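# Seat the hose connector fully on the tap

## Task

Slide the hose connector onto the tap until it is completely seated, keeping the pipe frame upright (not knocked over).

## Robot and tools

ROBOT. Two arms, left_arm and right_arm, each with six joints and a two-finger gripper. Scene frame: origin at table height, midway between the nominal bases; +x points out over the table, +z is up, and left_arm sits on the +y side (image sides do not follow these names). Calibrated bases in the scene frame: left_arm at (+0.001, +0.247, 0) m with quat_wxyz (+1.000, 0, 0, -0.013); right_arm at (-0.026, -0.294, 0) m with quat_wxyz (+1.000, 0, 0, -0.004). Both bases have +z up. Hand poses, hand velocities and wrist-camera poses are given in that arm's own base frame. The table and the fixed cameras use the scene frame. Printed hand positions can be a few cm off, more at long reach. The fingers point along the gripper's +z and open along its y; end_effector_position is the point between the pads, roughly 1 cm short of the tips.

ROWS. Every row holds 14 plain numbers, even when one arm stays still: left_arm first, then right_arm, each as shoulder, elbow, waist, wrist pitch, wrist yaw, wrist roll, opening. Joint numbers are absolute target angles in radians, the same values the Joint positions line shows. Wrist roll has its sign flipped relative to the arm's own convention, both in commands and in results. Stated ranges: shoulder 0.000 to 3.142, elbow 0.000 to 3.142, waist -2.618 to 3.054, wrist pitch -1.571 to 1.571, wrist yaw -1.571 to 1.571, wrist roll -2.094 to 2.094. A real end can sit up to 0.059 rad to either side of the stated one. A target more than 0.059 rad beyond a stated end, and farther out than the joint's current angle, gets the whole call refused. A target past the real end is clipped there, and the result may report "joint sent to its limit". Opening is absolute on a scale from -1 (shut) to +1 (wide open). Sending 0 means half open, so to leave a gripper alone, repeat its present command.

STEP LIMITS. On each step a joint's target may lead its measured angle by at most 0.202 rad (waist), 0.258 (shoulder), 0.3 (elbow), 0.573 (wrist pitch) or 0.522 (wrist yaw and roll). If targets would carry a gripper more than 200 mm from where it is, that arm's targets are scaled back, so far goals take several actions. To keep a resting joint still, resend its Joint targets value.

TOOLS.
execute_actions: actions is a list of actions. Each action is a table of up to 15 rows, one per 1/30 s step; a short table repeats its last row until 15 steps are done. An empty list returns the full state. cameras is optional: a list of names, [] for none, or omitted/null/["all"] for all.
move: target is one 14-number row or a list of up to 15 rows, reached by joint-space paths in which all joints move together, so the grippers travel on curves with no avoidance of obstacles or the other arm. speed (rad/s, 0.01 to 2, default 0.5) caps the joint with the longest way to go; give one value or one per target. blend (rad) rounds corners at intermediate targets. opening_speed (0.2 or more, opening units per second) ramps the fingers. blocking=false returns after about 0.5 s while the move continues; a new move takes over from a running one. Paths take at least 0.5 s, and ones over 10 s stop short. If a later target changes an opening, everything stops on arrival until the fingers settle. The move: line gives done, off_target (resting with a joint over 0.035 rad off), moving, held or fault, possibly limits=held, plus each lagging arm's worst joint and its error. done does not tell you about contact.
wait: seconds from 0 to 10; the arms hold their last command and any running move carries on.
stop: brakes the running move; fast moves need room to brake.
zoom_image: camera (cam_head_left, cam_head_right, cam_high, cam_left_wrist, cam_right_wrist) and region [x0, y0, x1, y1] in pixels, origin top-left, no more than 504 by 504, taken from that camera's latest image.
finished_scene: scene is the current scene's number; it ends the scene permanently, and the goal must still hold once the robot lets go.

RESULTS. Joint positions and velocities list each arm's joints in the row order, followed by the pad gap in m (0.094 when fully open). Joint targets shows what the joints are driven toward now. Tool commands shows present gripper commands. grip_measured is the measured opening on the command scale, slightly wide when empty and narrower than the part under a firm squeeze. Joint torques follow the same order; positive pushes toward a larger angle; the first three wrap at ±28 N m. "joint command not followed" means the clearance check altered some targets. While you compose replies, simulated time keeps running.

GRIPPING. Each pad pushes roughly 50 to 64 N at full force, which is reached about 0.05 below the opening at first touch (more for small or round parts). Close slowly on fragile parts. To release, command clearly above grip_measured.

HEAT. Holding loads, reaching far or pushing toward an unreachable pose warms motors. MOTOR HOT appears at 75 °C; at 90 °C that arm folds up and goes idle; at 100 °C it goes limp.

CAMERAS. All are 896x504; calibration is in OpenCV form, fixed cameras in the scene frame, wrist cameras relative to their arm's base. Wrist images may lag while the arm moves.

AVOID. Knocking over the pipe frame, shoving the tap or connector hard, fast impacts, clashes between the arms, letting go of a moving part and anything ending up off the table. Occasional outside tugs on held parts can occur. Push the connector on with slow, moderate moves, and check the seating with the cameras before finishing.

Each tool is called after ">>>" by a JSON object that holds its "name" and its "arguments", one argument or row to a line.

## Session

>>> {"name": "execute_actions", "arguments": {
  "actions": []
}}

Scene clock: 0.00 s.
left_arm: end_effector_position=(+0.3797, +0.0096, +0.1314) grip_measured=+1.000 end_effector_quat_wxyz=(+0.674, -0.049, +0.736, +0.043) | right_arm: end_effector_position=(+0.3703, -0.0229, +0.1465) grip_measured=+1.000 end_effector_quat_wxyz=(+0.687, +0.103, +0.717, -0.059)
Joint names: [shoulder, elbow, waist, wrist pitch, wrist yaw, wrist roll]
Joint positions: left_arm=[1.574 0.24 -0.06 1.244 -0.189 0.021 0.094] | right_arm=[1.508 0.222 0.079 1.235 0.307 -0.073 0.094]
Joint velocities: within noise
Joint torques (N m): no reading
Heat: left arm: 47 °C; right arm: 47 °C.
Joint targets: left_arm=[1.567 0.248 -0.060 1.255 -0.189 0.021] | right_arm=[1.501 0.231 0.079 1.245 0.307 -0.073]
Tool commands: left_gripper/opening=+1.0 right_gripper/opening=+1.0
camera_calibration:
cam_left_wrist: T_world_to_cam=[[0.100952, -0.994887, -0.0030159, -0.0294724], [-0.491158, -0.0472015, -0.869791, 0.343012], [0.865201, 0.0892883, -0.493412, -0.172324], [0, 0, 0, 1]] pos_world=[0.320543, 0.00225556, 0.213232]
cam_right_wrist: T_world_to_cam=[[-0.247168, -0.966712, -0.0661484, 0.0778505], [-0.428952, 0.170376, -0.887114, 0.334716], [0.868854, -0.190892, -0.456785, -0.17301], [0, 0, 0, 1]] pos_world=[0.31314, -0.0147947, 0.223053]

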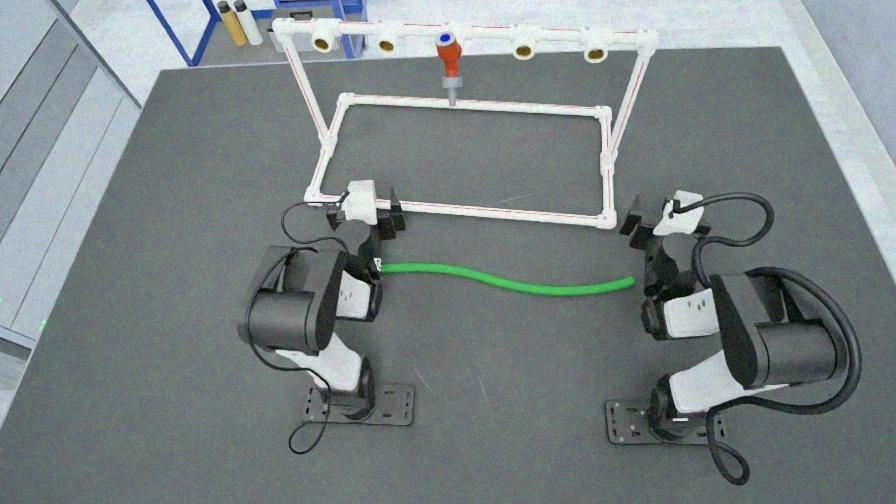

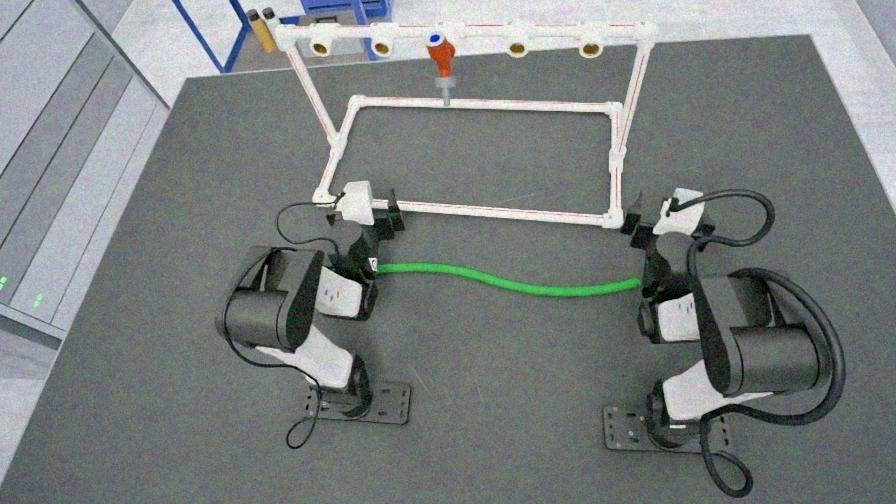

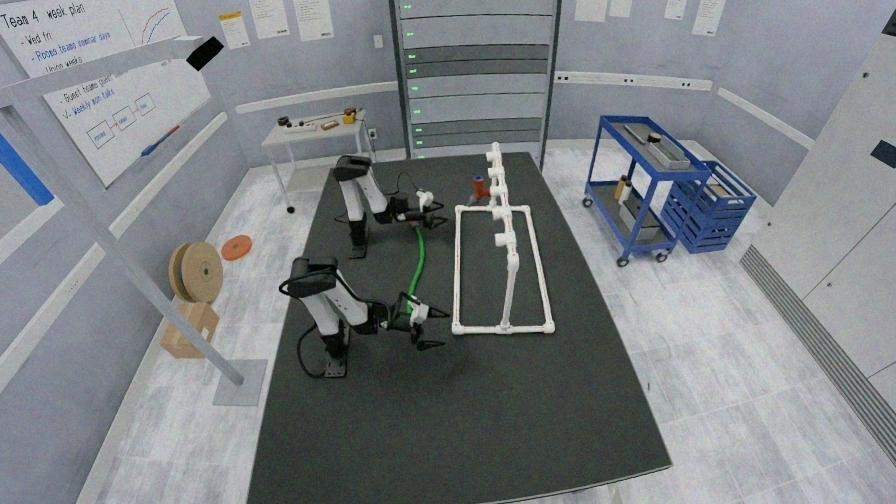

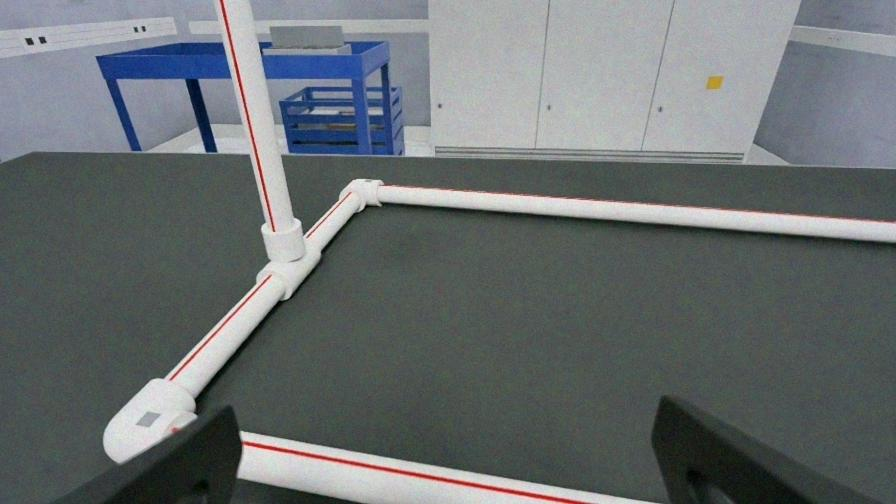

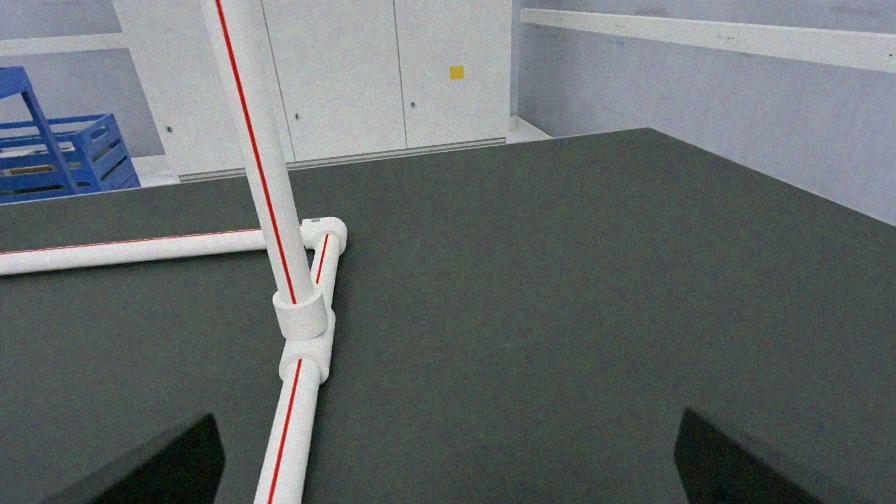

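>>> {"name": "move", "arguments": {
  "target": [
    [1.2,1.0,-0.06,-0.5,0,0,0.1,1.2,1.0,0,-0.4,0,0,0.4],
    [1.3,1.36,-0.2,-1.45,0,-1.4,0.1,0.9,1.0,0,-0.2,0,0,0.4]
  ],
  "speed": 0.9,
  "blend": 0.2
}}

Scene clock: 9.10 s.
left_arm: end_effector_position=(+0.2285, -0.0425, +0.1960) grip_measured=+0.102 end_effector_quat_wxyz=(+0.070, +0.707, +0.701, +0.056) | right_arm: end_effector_position=(+0.3411, +0.0008, +0.3564) grip_measured=+0.403 end_effector_quat_wxyz=(+0.648, +0.005, +0.762, +0.003)
Joint positions: left_arm=[1.289 1.334 -0.194 -1.437 -0.014 -1.387 0.052] | right_arm=[0.907 0.967 0.007 -0.221 0.01 -0.012 0.066]
Joint torques (N m): left_arm=[-1.65 9.1 -0.54 0.5 0.32 -0.18] | right_arm=[-2.02 11.55 -0.69 1.94 -0.15 0.06]
Joint targets: left_arm=[1.300 1.360 -0.200 -1.450 0.000 -1.400] | right_arm=[0.900 1.000 0.000 -0.200 0.000 0.000]
move: done
camera_calibration:
cam_left_wrist: T_world_to_cam=[[-0.988693, 0.0169067, -0.148996, 0.254713], [-0.0435519, 0.918416, 0.393212, 0.0137128], [0.143488, 0.395255, -0.907295, 0.254122], [0, 0, 0, 1]]
cam_right_wrist: T_world_to_cam=[[-0.023965, -0.999563, -0.0172947, 0.0139453], [-0.553212, 0.0276691, -0.832581, 0.527523], [0.832696, -0.0103852, -0.553633, -0.000524794], [0, 0, 0, 1]]

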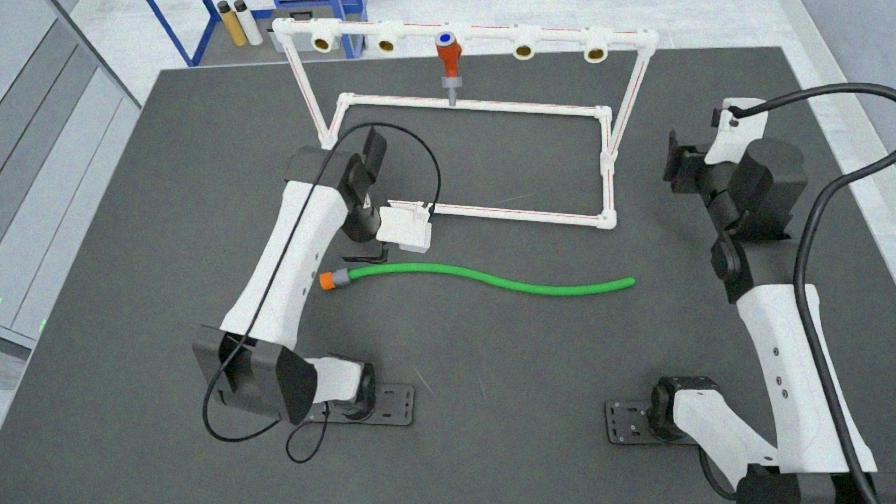

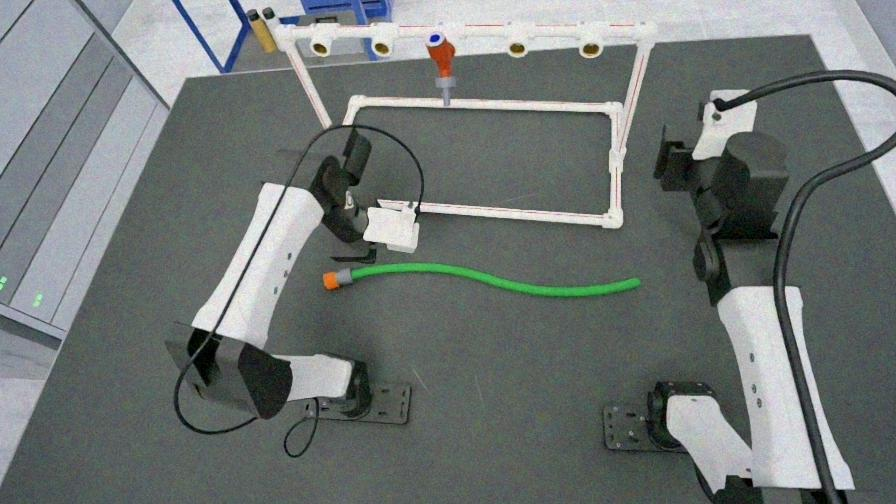

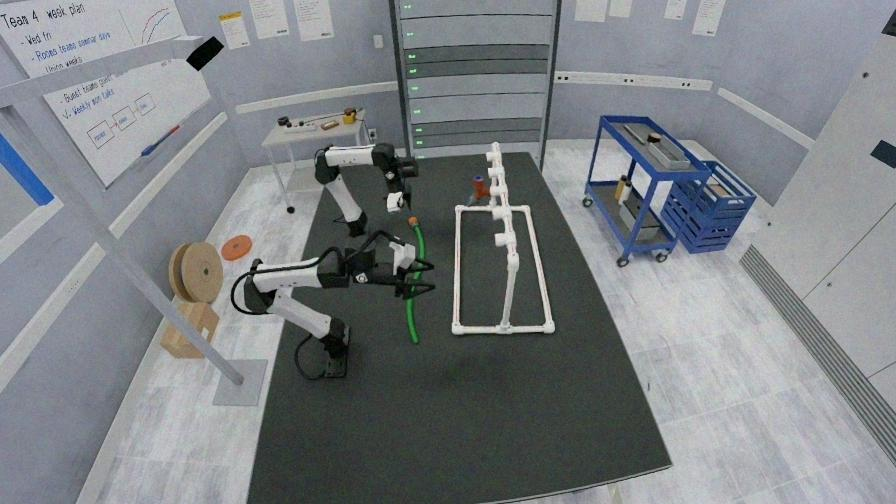

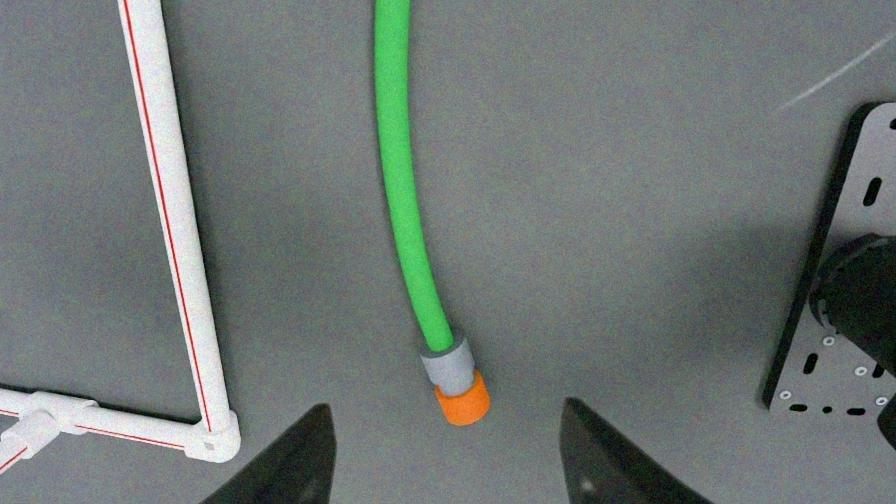

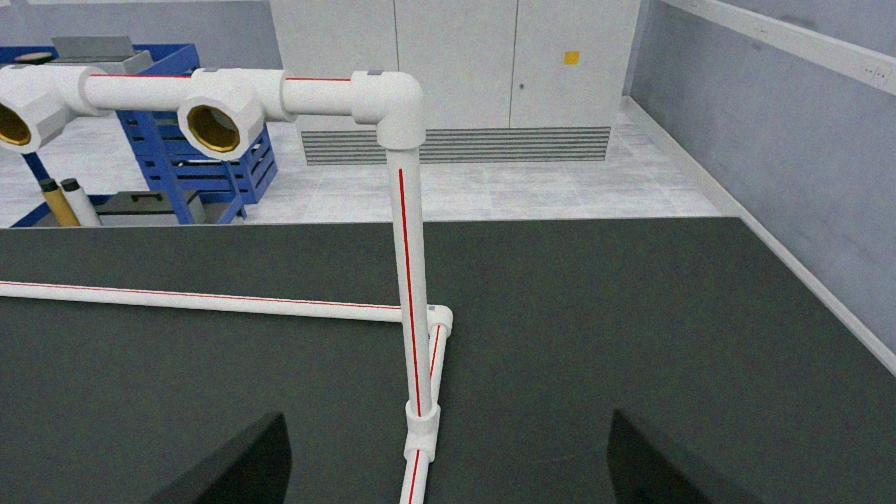

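>>> {"name": "move", "arguments": {
  "target": [
    [1.585,1.295,0.286,-1.28,0,-1.49,0.1,0.9,1.0,0,-0.2,0,0,0.4],
    [1.67,1.02,0.286,-0.91,0,-1.49,0.1,0.9,1.0,0,-0.2,0,0,0.4]
  ],
  "speed": [0.6,0.3],
  "cameras": ["cam_left_wrist"]
}}

Scene clock: 16.80 s.
left_arm: end_effector_position=(+0.2643, +0.0790, +0.0333) grip_measured=+0.102 end_effector_quat_wxyz=(-0.004, +0.561, +0.827, +0.003) | right_arm: end_effector_position=(+0.3411, +0.0008, +0.3564) grip_measured=+0.403 end_effector_quat_wxyz=(+0.648, +0.005, +0.762, +0.003)
Joint positions: left_arm=[1.658 1.022 0.285 -0.934 -0.009 -1.477 0.052] | right_arm=[0.907 0.967 0.007 -0.221 0.01 -0.012 0.066]
Joint torques (N m): left_arm=[-3.88 6.06 0.09 0.53 0.29 -0.18] | right_arm=[-2.03 11.55 -0.7 1.93 -0.15 0.06]
Joint targets: left_arm=[1.670 1.020 0.286 -0.910 0.000 -1.490] | right_arm=[0.900 1.000 0.000 -0.200 0.000 0.000]
move: done
camera_calibration:
cam_left_wrist: T_world_to_cam=[[-0.932264, -0.360738, 0.027427, 0.272859], [-0.316281, 0.849479, 0.422317, 0.0441851], [-0.175645, 0.385036, -0.906033, 0.138403], [0, 0, 0, 1]]
Images, in order: cam_left_wrist.

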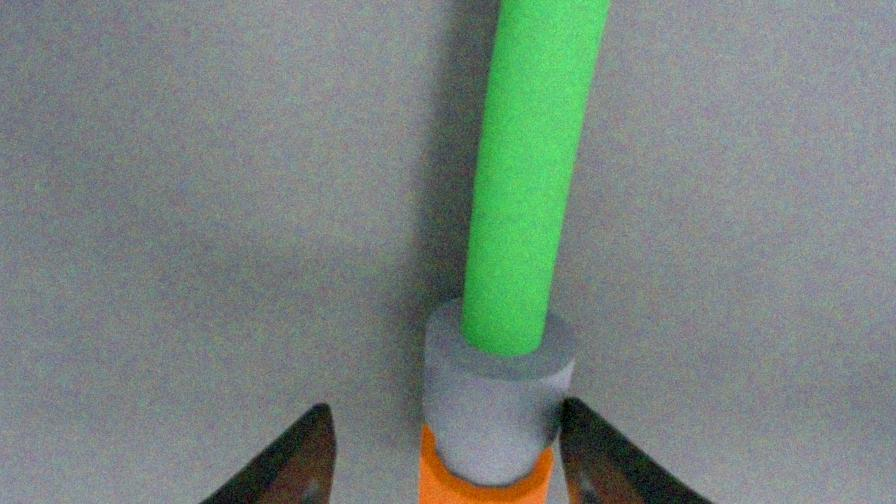

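>>> {"name": "move", "arguments": {
  "target": [
    [1.645,0.99,0.277,-0.90,0,-1.48,0.1,0.9,1.0,0,-0.2,0,0,0.4],
    [1.655,0.957,0.277,-0.86,0,-1.48,0.1,0.9,1.0,0,-0.2,0,0,0.4],
    [1.655,0.957,0.277,-0.86,0,-1.48,-0.95,0.9,1.0,0,-0.2,0,0,0.4]
  ],
  "speed": 0.3,
  "opening_speed": 0.8,
  "cameras": ["cam_left_wrist"]
}}

Scene clock: 24.07 s.
left_arm: end_effector_position=(+0.2567, +0.0768, +0.0190) grip_measured=-0.317 end_effector_quat_wxyz=(-0.005, +0.562, +0.827, +0.001) | right_arm: end_effector_position=(+0.3411, +0.0008, +0.3564) grip_measured=+0.403 end_effector_quat_wxyz=(+0.648, +0.005, +0.762, +0.003)
Joint positions: left_arm=[1.658 0.96 0.285 -0.878 -0.009 -1.477 0.032] | right_arm=[0.907 0.967 0.007 -0.221 0.01 -0.012 0.066]
Joint torques (N m): left_arm=[-5 5.76 -0.66 0.44 0.28 -0.07] | right_arm=[-2.03 11.55 -0.69 1.93 -0.15 0.06]
Joint targets: left_arm=[1.655 0.957 0.277 -0.860 0.000 -1.480] | right_arm=[0.900 1.000 0.000 -0.200 0.000 0.000]
move: done
camera_calibration:
cam_left_wrist: T_world_to_cam=[[-0.932235, -0.360334, 0.0331298, 0.26523], [-0.313635, 0.850279, 0.42268, 0.04895], [-0.180476, 0.383647, -0.905673, 0.126337], [0, 0, 0, 1]]
Images, in order: cam_left_wrist.

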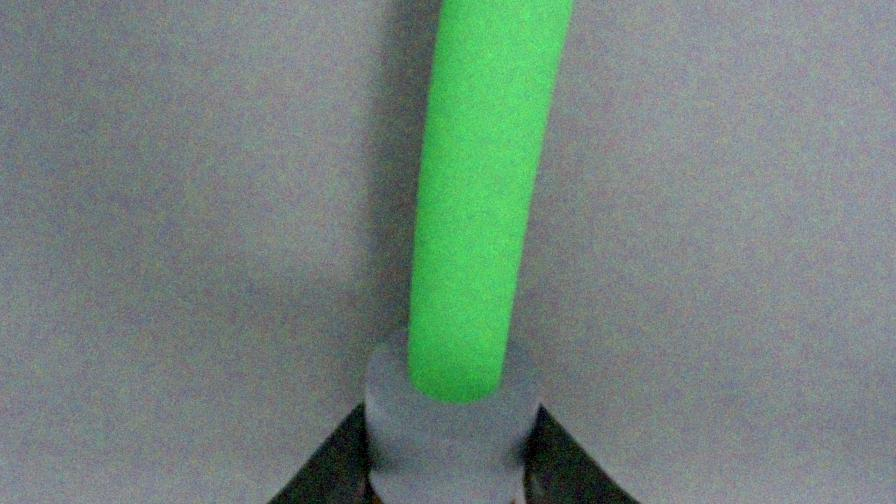

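>>> {"name": "zoom_image", "arguments": {
  "camera": "cam_head_left",
  "region": [400, 10, 500, 120]
}}

>>> {"name": "zoom_image", "arguments": {
  "camera": "cam_high",
  "region": [440, 150, 530, 230]
}}

This scene's latest camera images include none from cam_head_left. They are from: cam_left_wrist. cam_head_left's image comes with the result of a call that names it in "cameras".

This scene's latest camera images include none from cam_high. They are from: cam_left_wrist. cam_high's image comes with the result of a call that names it in "cameras".

>>> {"name": "move", "arguments": {
  "target": [
    [1.45,1.3,0.277,-0.9,0,-1.48,-0.95,0.9,1.0,0.2,-0.2,0,0,0.4],
    [1.0,1.0,0.1,0.0,0,-1.6,-0.95,0.9,1.0,0.5,-0.3,0,0,0.4],
    [0.9,0.9,0.1,0.2,1.4,-1.7,-0.95,0.9,1.0,0.6,-0.3,0,0,0.4]
  ],
  "speed": 0.8,
  "blend": [0.15,0.15,0]
}}

>>> {"name": "zoom_image", "arguments": {
  "camera": "cam_head_left",
  "region": [400, 10, 500, 120]
}}

>>> {"name": "zoom_image", "arguments": {
  "camera": "cam_high",
  "region": [440, 150, 530, 230]
}}

Scene clock: 40.13 s.
left_arm: end_effector_position=(+0.2264, -0.1453, +0.3998) grip_measured=-0.317 end_effector_quat_wxyz=(+0.687, +0.695, +0.001, +0.213) | right_arm: end_effector_position=(+0.2805, +0.1872, +0.3374) grip_measured=+0.403 end_effector_quat_wxyz=(+0.590, -0.223, +0.755, +0.181)
Joint positions: left_arm=[0.911 0.905 0.107 0.185 1.373 -1.694 0.032] | right_arm=[0.907 0.967 0.593 -0.3 0.008 -0.012 0.066]
Joint torques (N m): left_arm=[-1.51 6.93 -0.54 1.67 0.3 -0.03] | right_arm=[-2.03 11.52 0.64 1.73 -0.13 0.06]
Joint targets: left_arm=[0.900 0.900 0.100 0.200 1.400 -1.700] | right_arm=[0.900 1.000 0.600 -0.300 0.000 0.000]
move: done
camera_calibration:
cam_left_wrist: T_world_to_cam=[[0.291497, 0.0855721, -0.952737, 0.326255], [0.699089, 0.660769, 0.27324, -0.129725], [0.65292, -0.745696, 0.132789, -0.216996], [0, 0, 0, 1]]
cam_right_wrist: T_world_to_cam=[[0.532727, -0.846157, -0.0148556, 0.0127721], [-0.528918, -0.319193, -0.78636, 0.515528], [0.660642, 0.426773, -0.61759, 0.0293485], [0, 0, 0, 1]]

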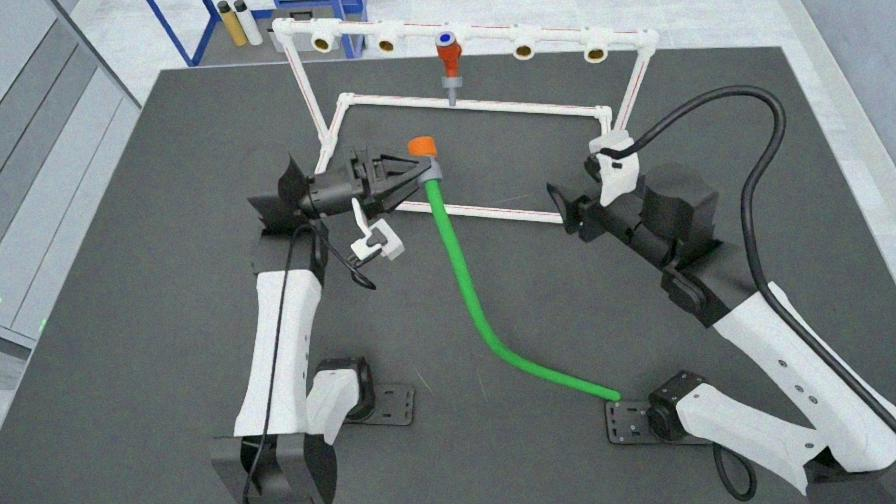

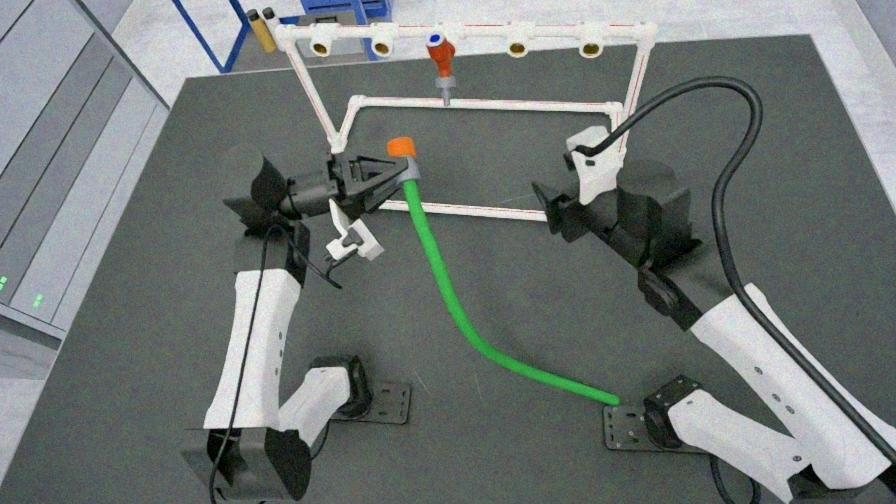

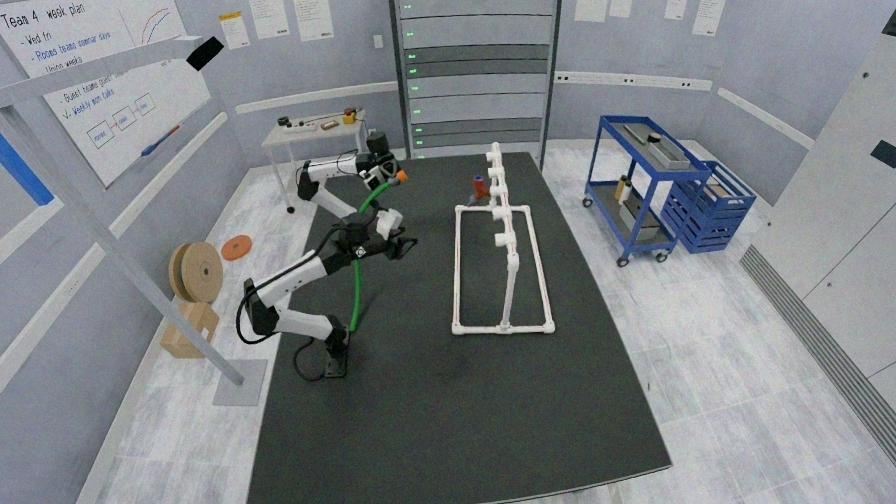

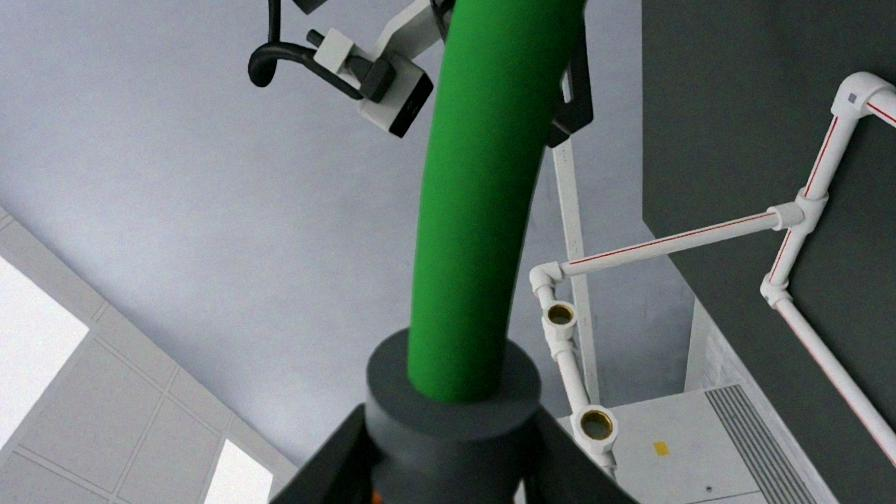

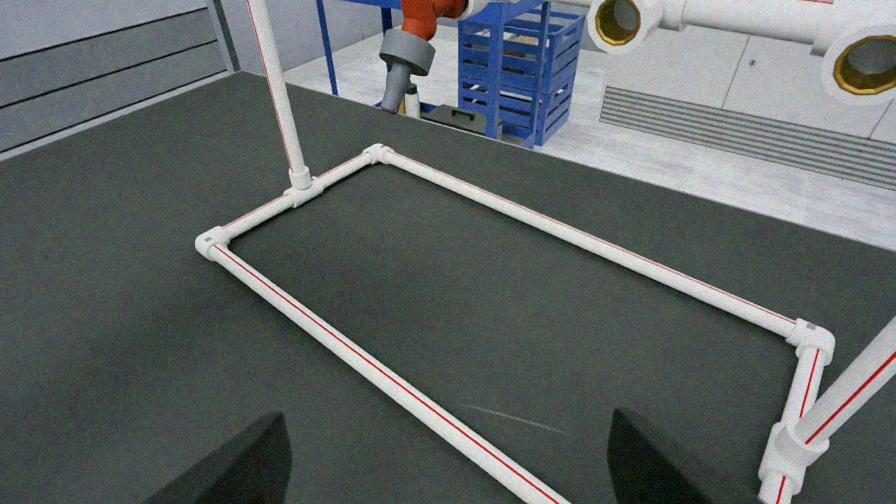

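Scaled by 4.582 from the camera's 896x504 image, which has a finer 1280x720 frame.

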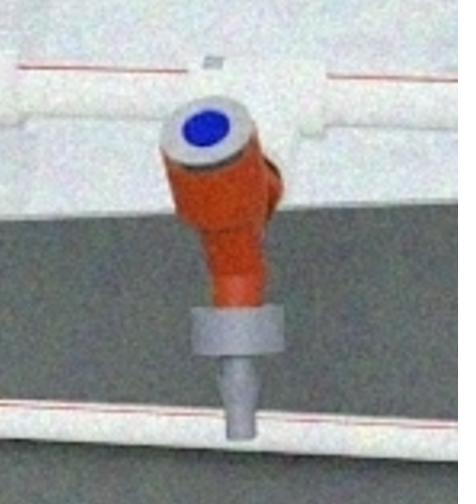

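Scaled by 5.600 from the camera's 896x504 image, which has a finer 1280x720 frame.

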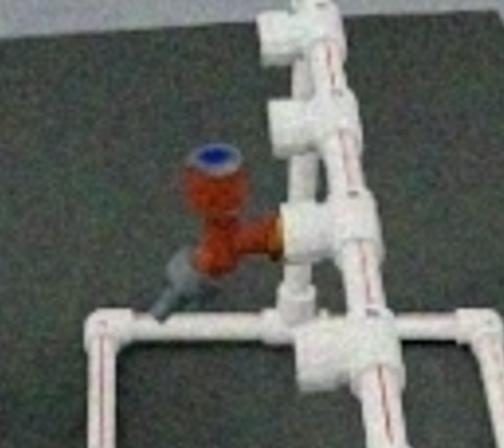

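>>> {"name": "move", "arguments": {
  "target": [0.9,0.9,0.1,0.2,1.4,-1.7,-0.95,1.2,1.2,0.0,-0.2,-0.93,0,0.4],
  "speed": 0.8,
  "cameras": ["cam_right_wrist"]
}}

>>> {"name": "zoom_image", "arguments": {
  "camera": "cam_right_wrist",
  "region": [250, 0, 650, 225]
}}

Scene clock: 52.10 s.
left_arm: end_effector_position=(+0.2262, -0.1453, +0.3999) grip_measured=-0.317 end_effector_quat_wxyz=(+0.687, +0.695, +0.000, +0.213) | right_arm: end_effector_position=(+0.3422, +0.1383, +0.3687) grip_measured=+0.403 end_effector_quat_wxyz=(+0.548, -0.270, +0.708, +0.354)
Joint positions: left_arm=[0.911 0.905 0.107 0.186 1.374 -1.695 0.032] | right_arm=[1.196 1.168 0.005 -0.219 -0.919 -0.012 0.066]
Joint torques (N m): left_arm=[-1.54 6.87 -0.62 1.64 0.31 -0.02] | right_arm=[-3.08 11.32 -0.49 1.69 -0.34 0.07]
Heat: left arm: 52 °C; right arm: 46 °C.
Joint targets: left_arm=[0.900 0.900 0.100 0.200 1.400 -1.700] | right_arm=[1.200 1.200 0.000 -0.200 -0.930 0.000]
move: done
camera_calibration:
cam_right_wrist: T_world_to_cam=[[0.757486, -0.617349, -0.212357, -0.0967093], [-0.484653, -0.313816, -0.816475, 0.552338], [0.437409, 0.721388, -0.536911, 0.0346626], [0, 0, 0, 1]]
Images, in order: cam_right_wrist.

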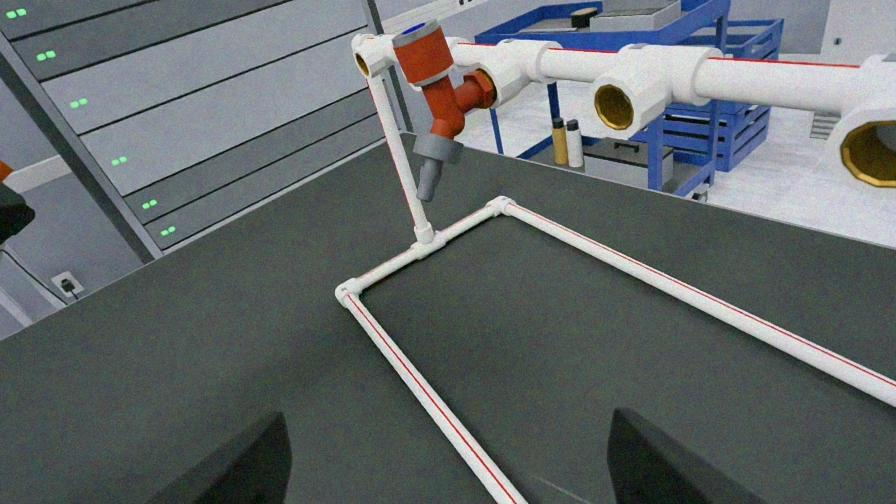

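Scaled by 1.260 from the camera's 896x504 image, which has a finer 1280x720 frame.

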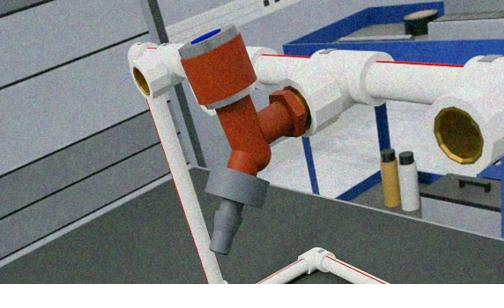

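>>> {"name": "move", "arguments": {
  "target": [0.9,0.9,0.1,0.2,1.4,-1.7,-0.95,1.71,1.745,0.62,-0.185,0,0,0.4],
  "speed": 0.7,
  "cameras": ["cam_right_wrist","cam_head_left","cam_high"]
}}

Scene clock: 70.00 s.
left_arm: end_effector_position=(+0.2262, -0.1454, +0.3999) grip_measured=-0.317 end_effector_quat_wxyz=(+0.687, +0.695, +0.000, +0.213) | right_arm: end_effector_position=(+0.4392, +0.3168, +0.3886) grip_measured=+0.403 end_effector_quat_wxyz=(+0.602, -0.235, +0.736, +0.201)
Joint positions: left_arm=[0.911 0.905 0.107 0.186 1.374 -1.695 0.032] | right_arm=[1.707 1.713 0.622 -0.202 -0.011 -0.012 0.066]
Joint torques (N m): left_arm=[-1.51 6.84 -0.53 1.64 0.31 -0.02] | right_arm=[-7.54 11.56 -0.18 1.9 0.07 0.05]
Joint targets: left_arm=[0.900 0.900 0.100 0.200 1.400 -1.700] | right_arm=[1.710 1.745 0.620 -0.185 0.000 0.000]
move: done
camera_calibration:
cam_right_wrist: T_world_to_cam=[[0.572739, -0.819507, -0.0194614, 0.0144522], [-0.486378, -0.320619, -0.812798, 0.673135], [0.659854, 0.474987, -0.582221, -0.127847], [0, 0, 0, 1]]
Images, in order: cam_head_left, cam_high, cam_right_wrist.

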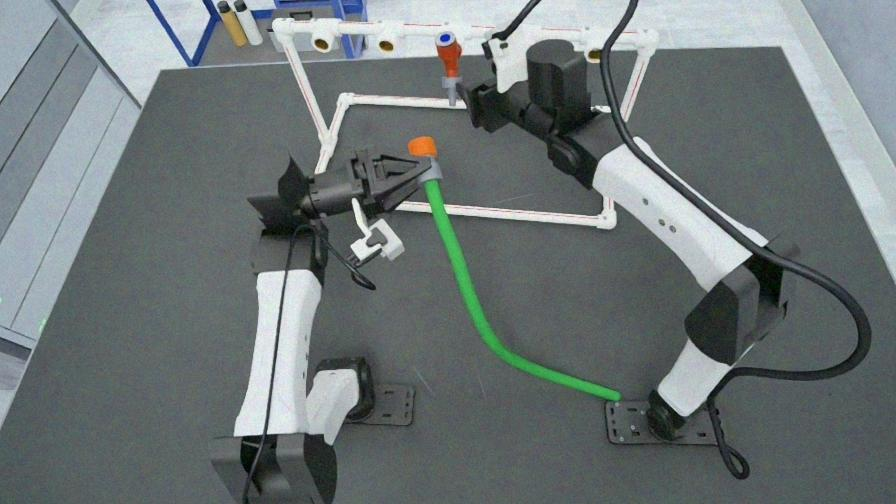

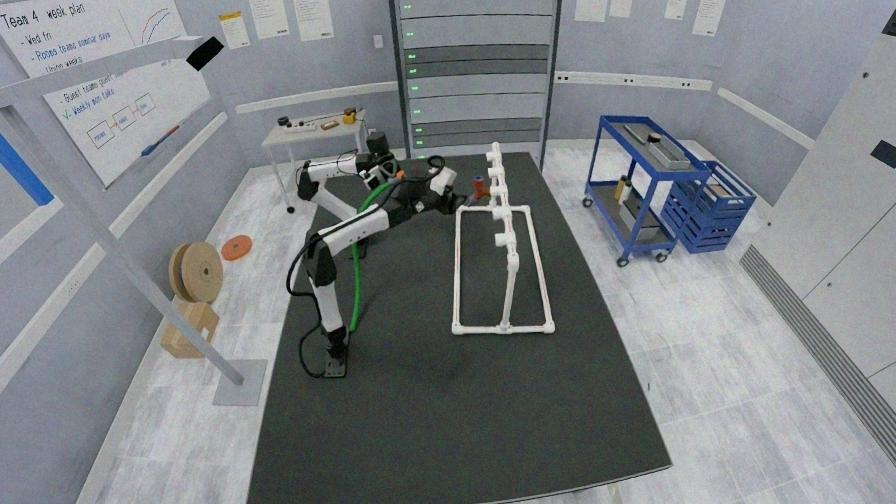

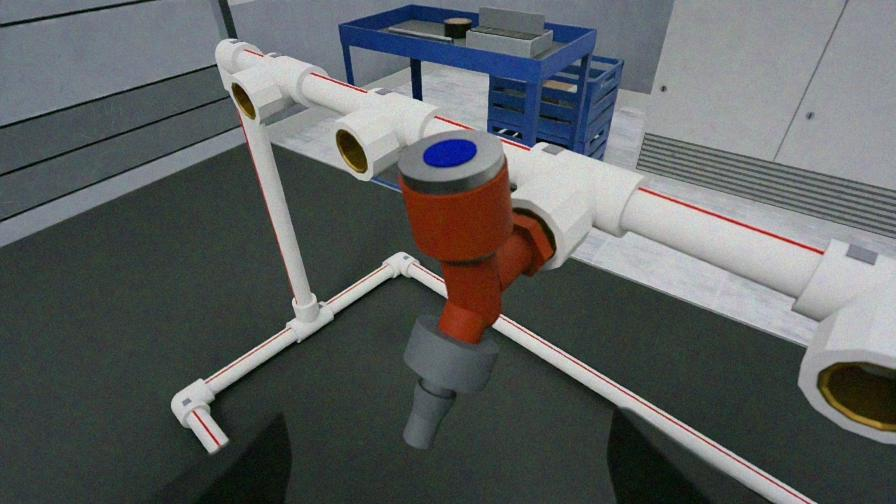

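>>> {"name": "move", "arguments": {
  "target": [
    [0.9,0.9,0.1,0.2,1.4,-1.7,-0.95,2.085,2.19,0.617,-0.255,0,0,0.4],
    [0.9,0.9,0.1,0.2,1.4,-1.7,-0.95,2.085,2.19,0.617,-0.255,0,0,-0.9]
  ],
  "speed": 0.3,
  "opening_speed": 1,
  "cameras": ["cam_right_wrist"]
}}

Scene clock: 77.53 s.
left_arm: end_effector_position=(+0.2262, -0.1454, +0.3999) grip_measured=-0.317 end_effector_quat_wxyz=(+0.687, +0.695, +0.000, +0.213) | right_arm: end_effector_position=(+0.5118, +0.3677, +0.3794) grip_measured=-0.300 end_effector_quat_wxyz=(+0.609, -0.232, +0.731, +0.201)
Joint positions: left_arm=[0.911 0.905 0.107 0.186 1.374 -1.695 0.032] | right_arm=[2.08 2.158 0.622 -0.256 -0.005 -0.011 0.033]
Joint torques (N m): left_arm=[-1.58 6.84 -0.57 1.65 0.3 -0.02] | right_arm=[-10.22 11.43 -0.42 1.76 0.02 0.05]
Joint targets: left_arm=[0.900 0.900 0.100 0.200 1.400 -1.700] | right_arm=[2.085 2.190 0.617 -0.255 0.000 0.000]
move: done
camera_calibration:
cam_right_wrist: T_world_to_cam=[[0.56878, -0.822285, -0.0183437, 0.0170006], [-0.475434, -0.310498, -0.823136, 0.711853], [0.671157, 0.476905, -0.567547, -0.217347], [0, 0, 0, 1]]
Images, in order: cam_right_wrist.

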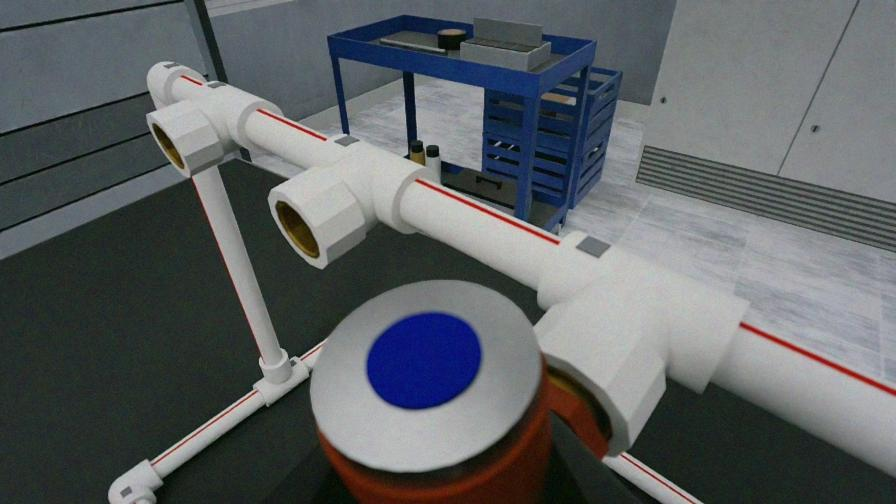

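>>> {"name": "move", "arguments": {
  "target": [0.9,0.9,0.1,0.2,1.4,-1.7,-0.95,1.735,1.765,0.744,-0.145,0.127,0,-0.9],
  "speed": 0.13,
  "cameras": ["cam_right_wrist","cam_head_left","cam_high","cam_head_right"]
}}

Scene clock: 86.43 s.
left_arm: end_effector_position=(+0.2262, -0.1454, +0.3999) grip_measured=-0.317 end_effector_quat_wxyz=(+0.687, +0.695, +0.000, +0.213) | right_arm: end_effector_position=(+0.4343, +0.3582, +0.3778) grip_measured=-0.302 end_effector_quat_wxyz=(+0.606, -0.229, +0.738, +0.187)
Joint positions: left_arm=[0.911 0.905 0.107 0.186 1.374 -1.695 0.032] | right_arm=[1.787 1.765 0.728 -0.176 0.126 -0.024 0.033]
Joint torques (N m): left_arm=[-1.52 6.86 -0.58 1.65 0.31 -0.01] | right_arm=[-13.03 8.35 1.4 2.02 0 0.19]
Heat: left arm: 53 °C; right arm: 53 °C.
Joint targets: left_arm=[0.900 0.900 0.100 0.200 1.400 -1.700] | right_arm=[1.735 1.765 0.744 -0.145 0.127 0.000]
move: off_target (right_arm); right_arm: the shoulder is farthest, 0.052 rad from its target
camera_calibration:
cam_right_wrist: T_world_to_cam=[[0.548407, -0.836199, -0.00467239, 0.0619545], [-0.48931, -0.316365, -0.812705, 0.674936], [0.678104, 0.447979, -0.582657, -0.148656], [0, 0, 0, 1]]
Images, in order: cam_head_left, cam_head_right, cam_high, cam_right_wrist.

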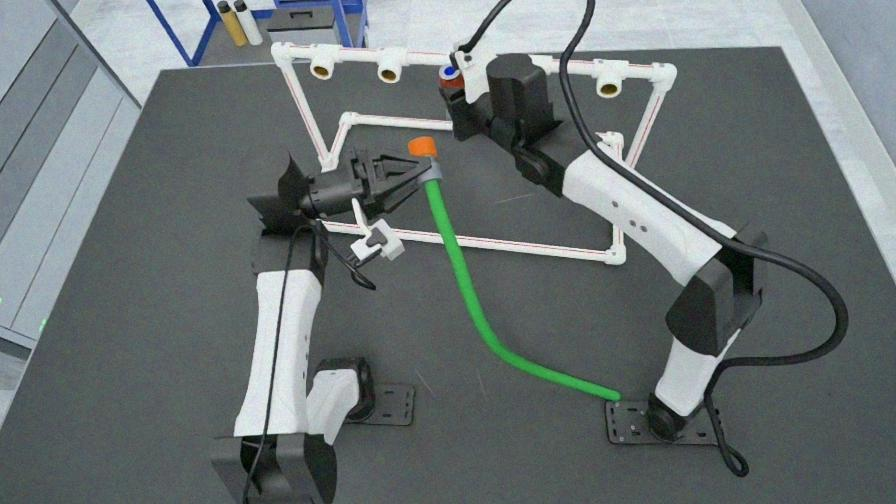

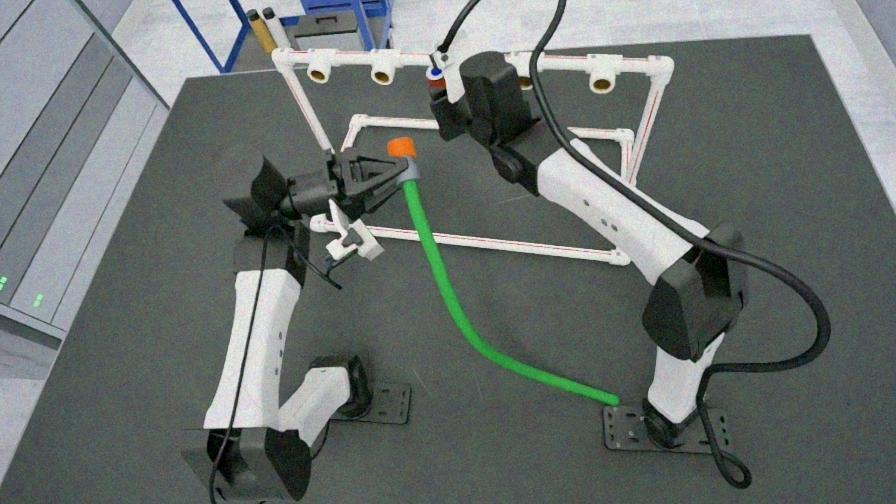

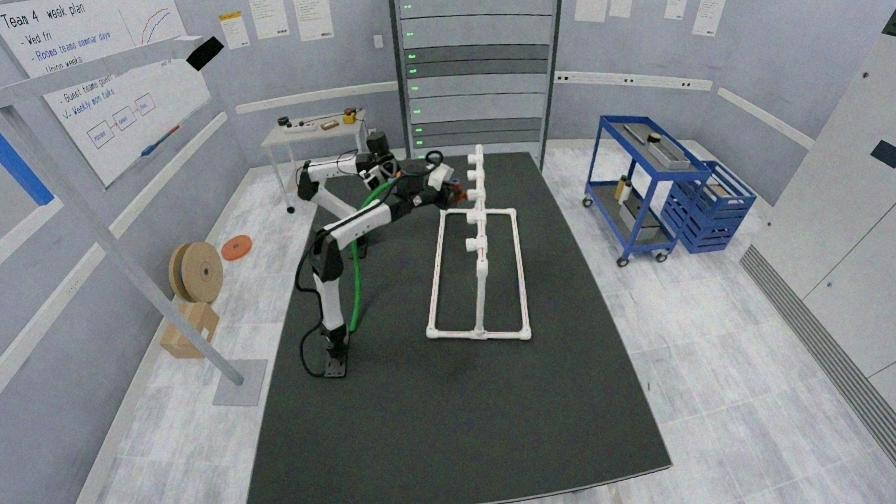

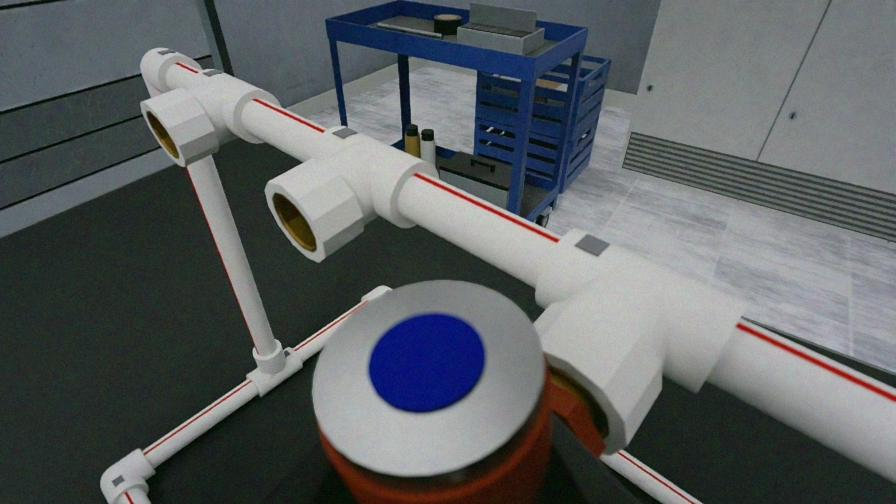

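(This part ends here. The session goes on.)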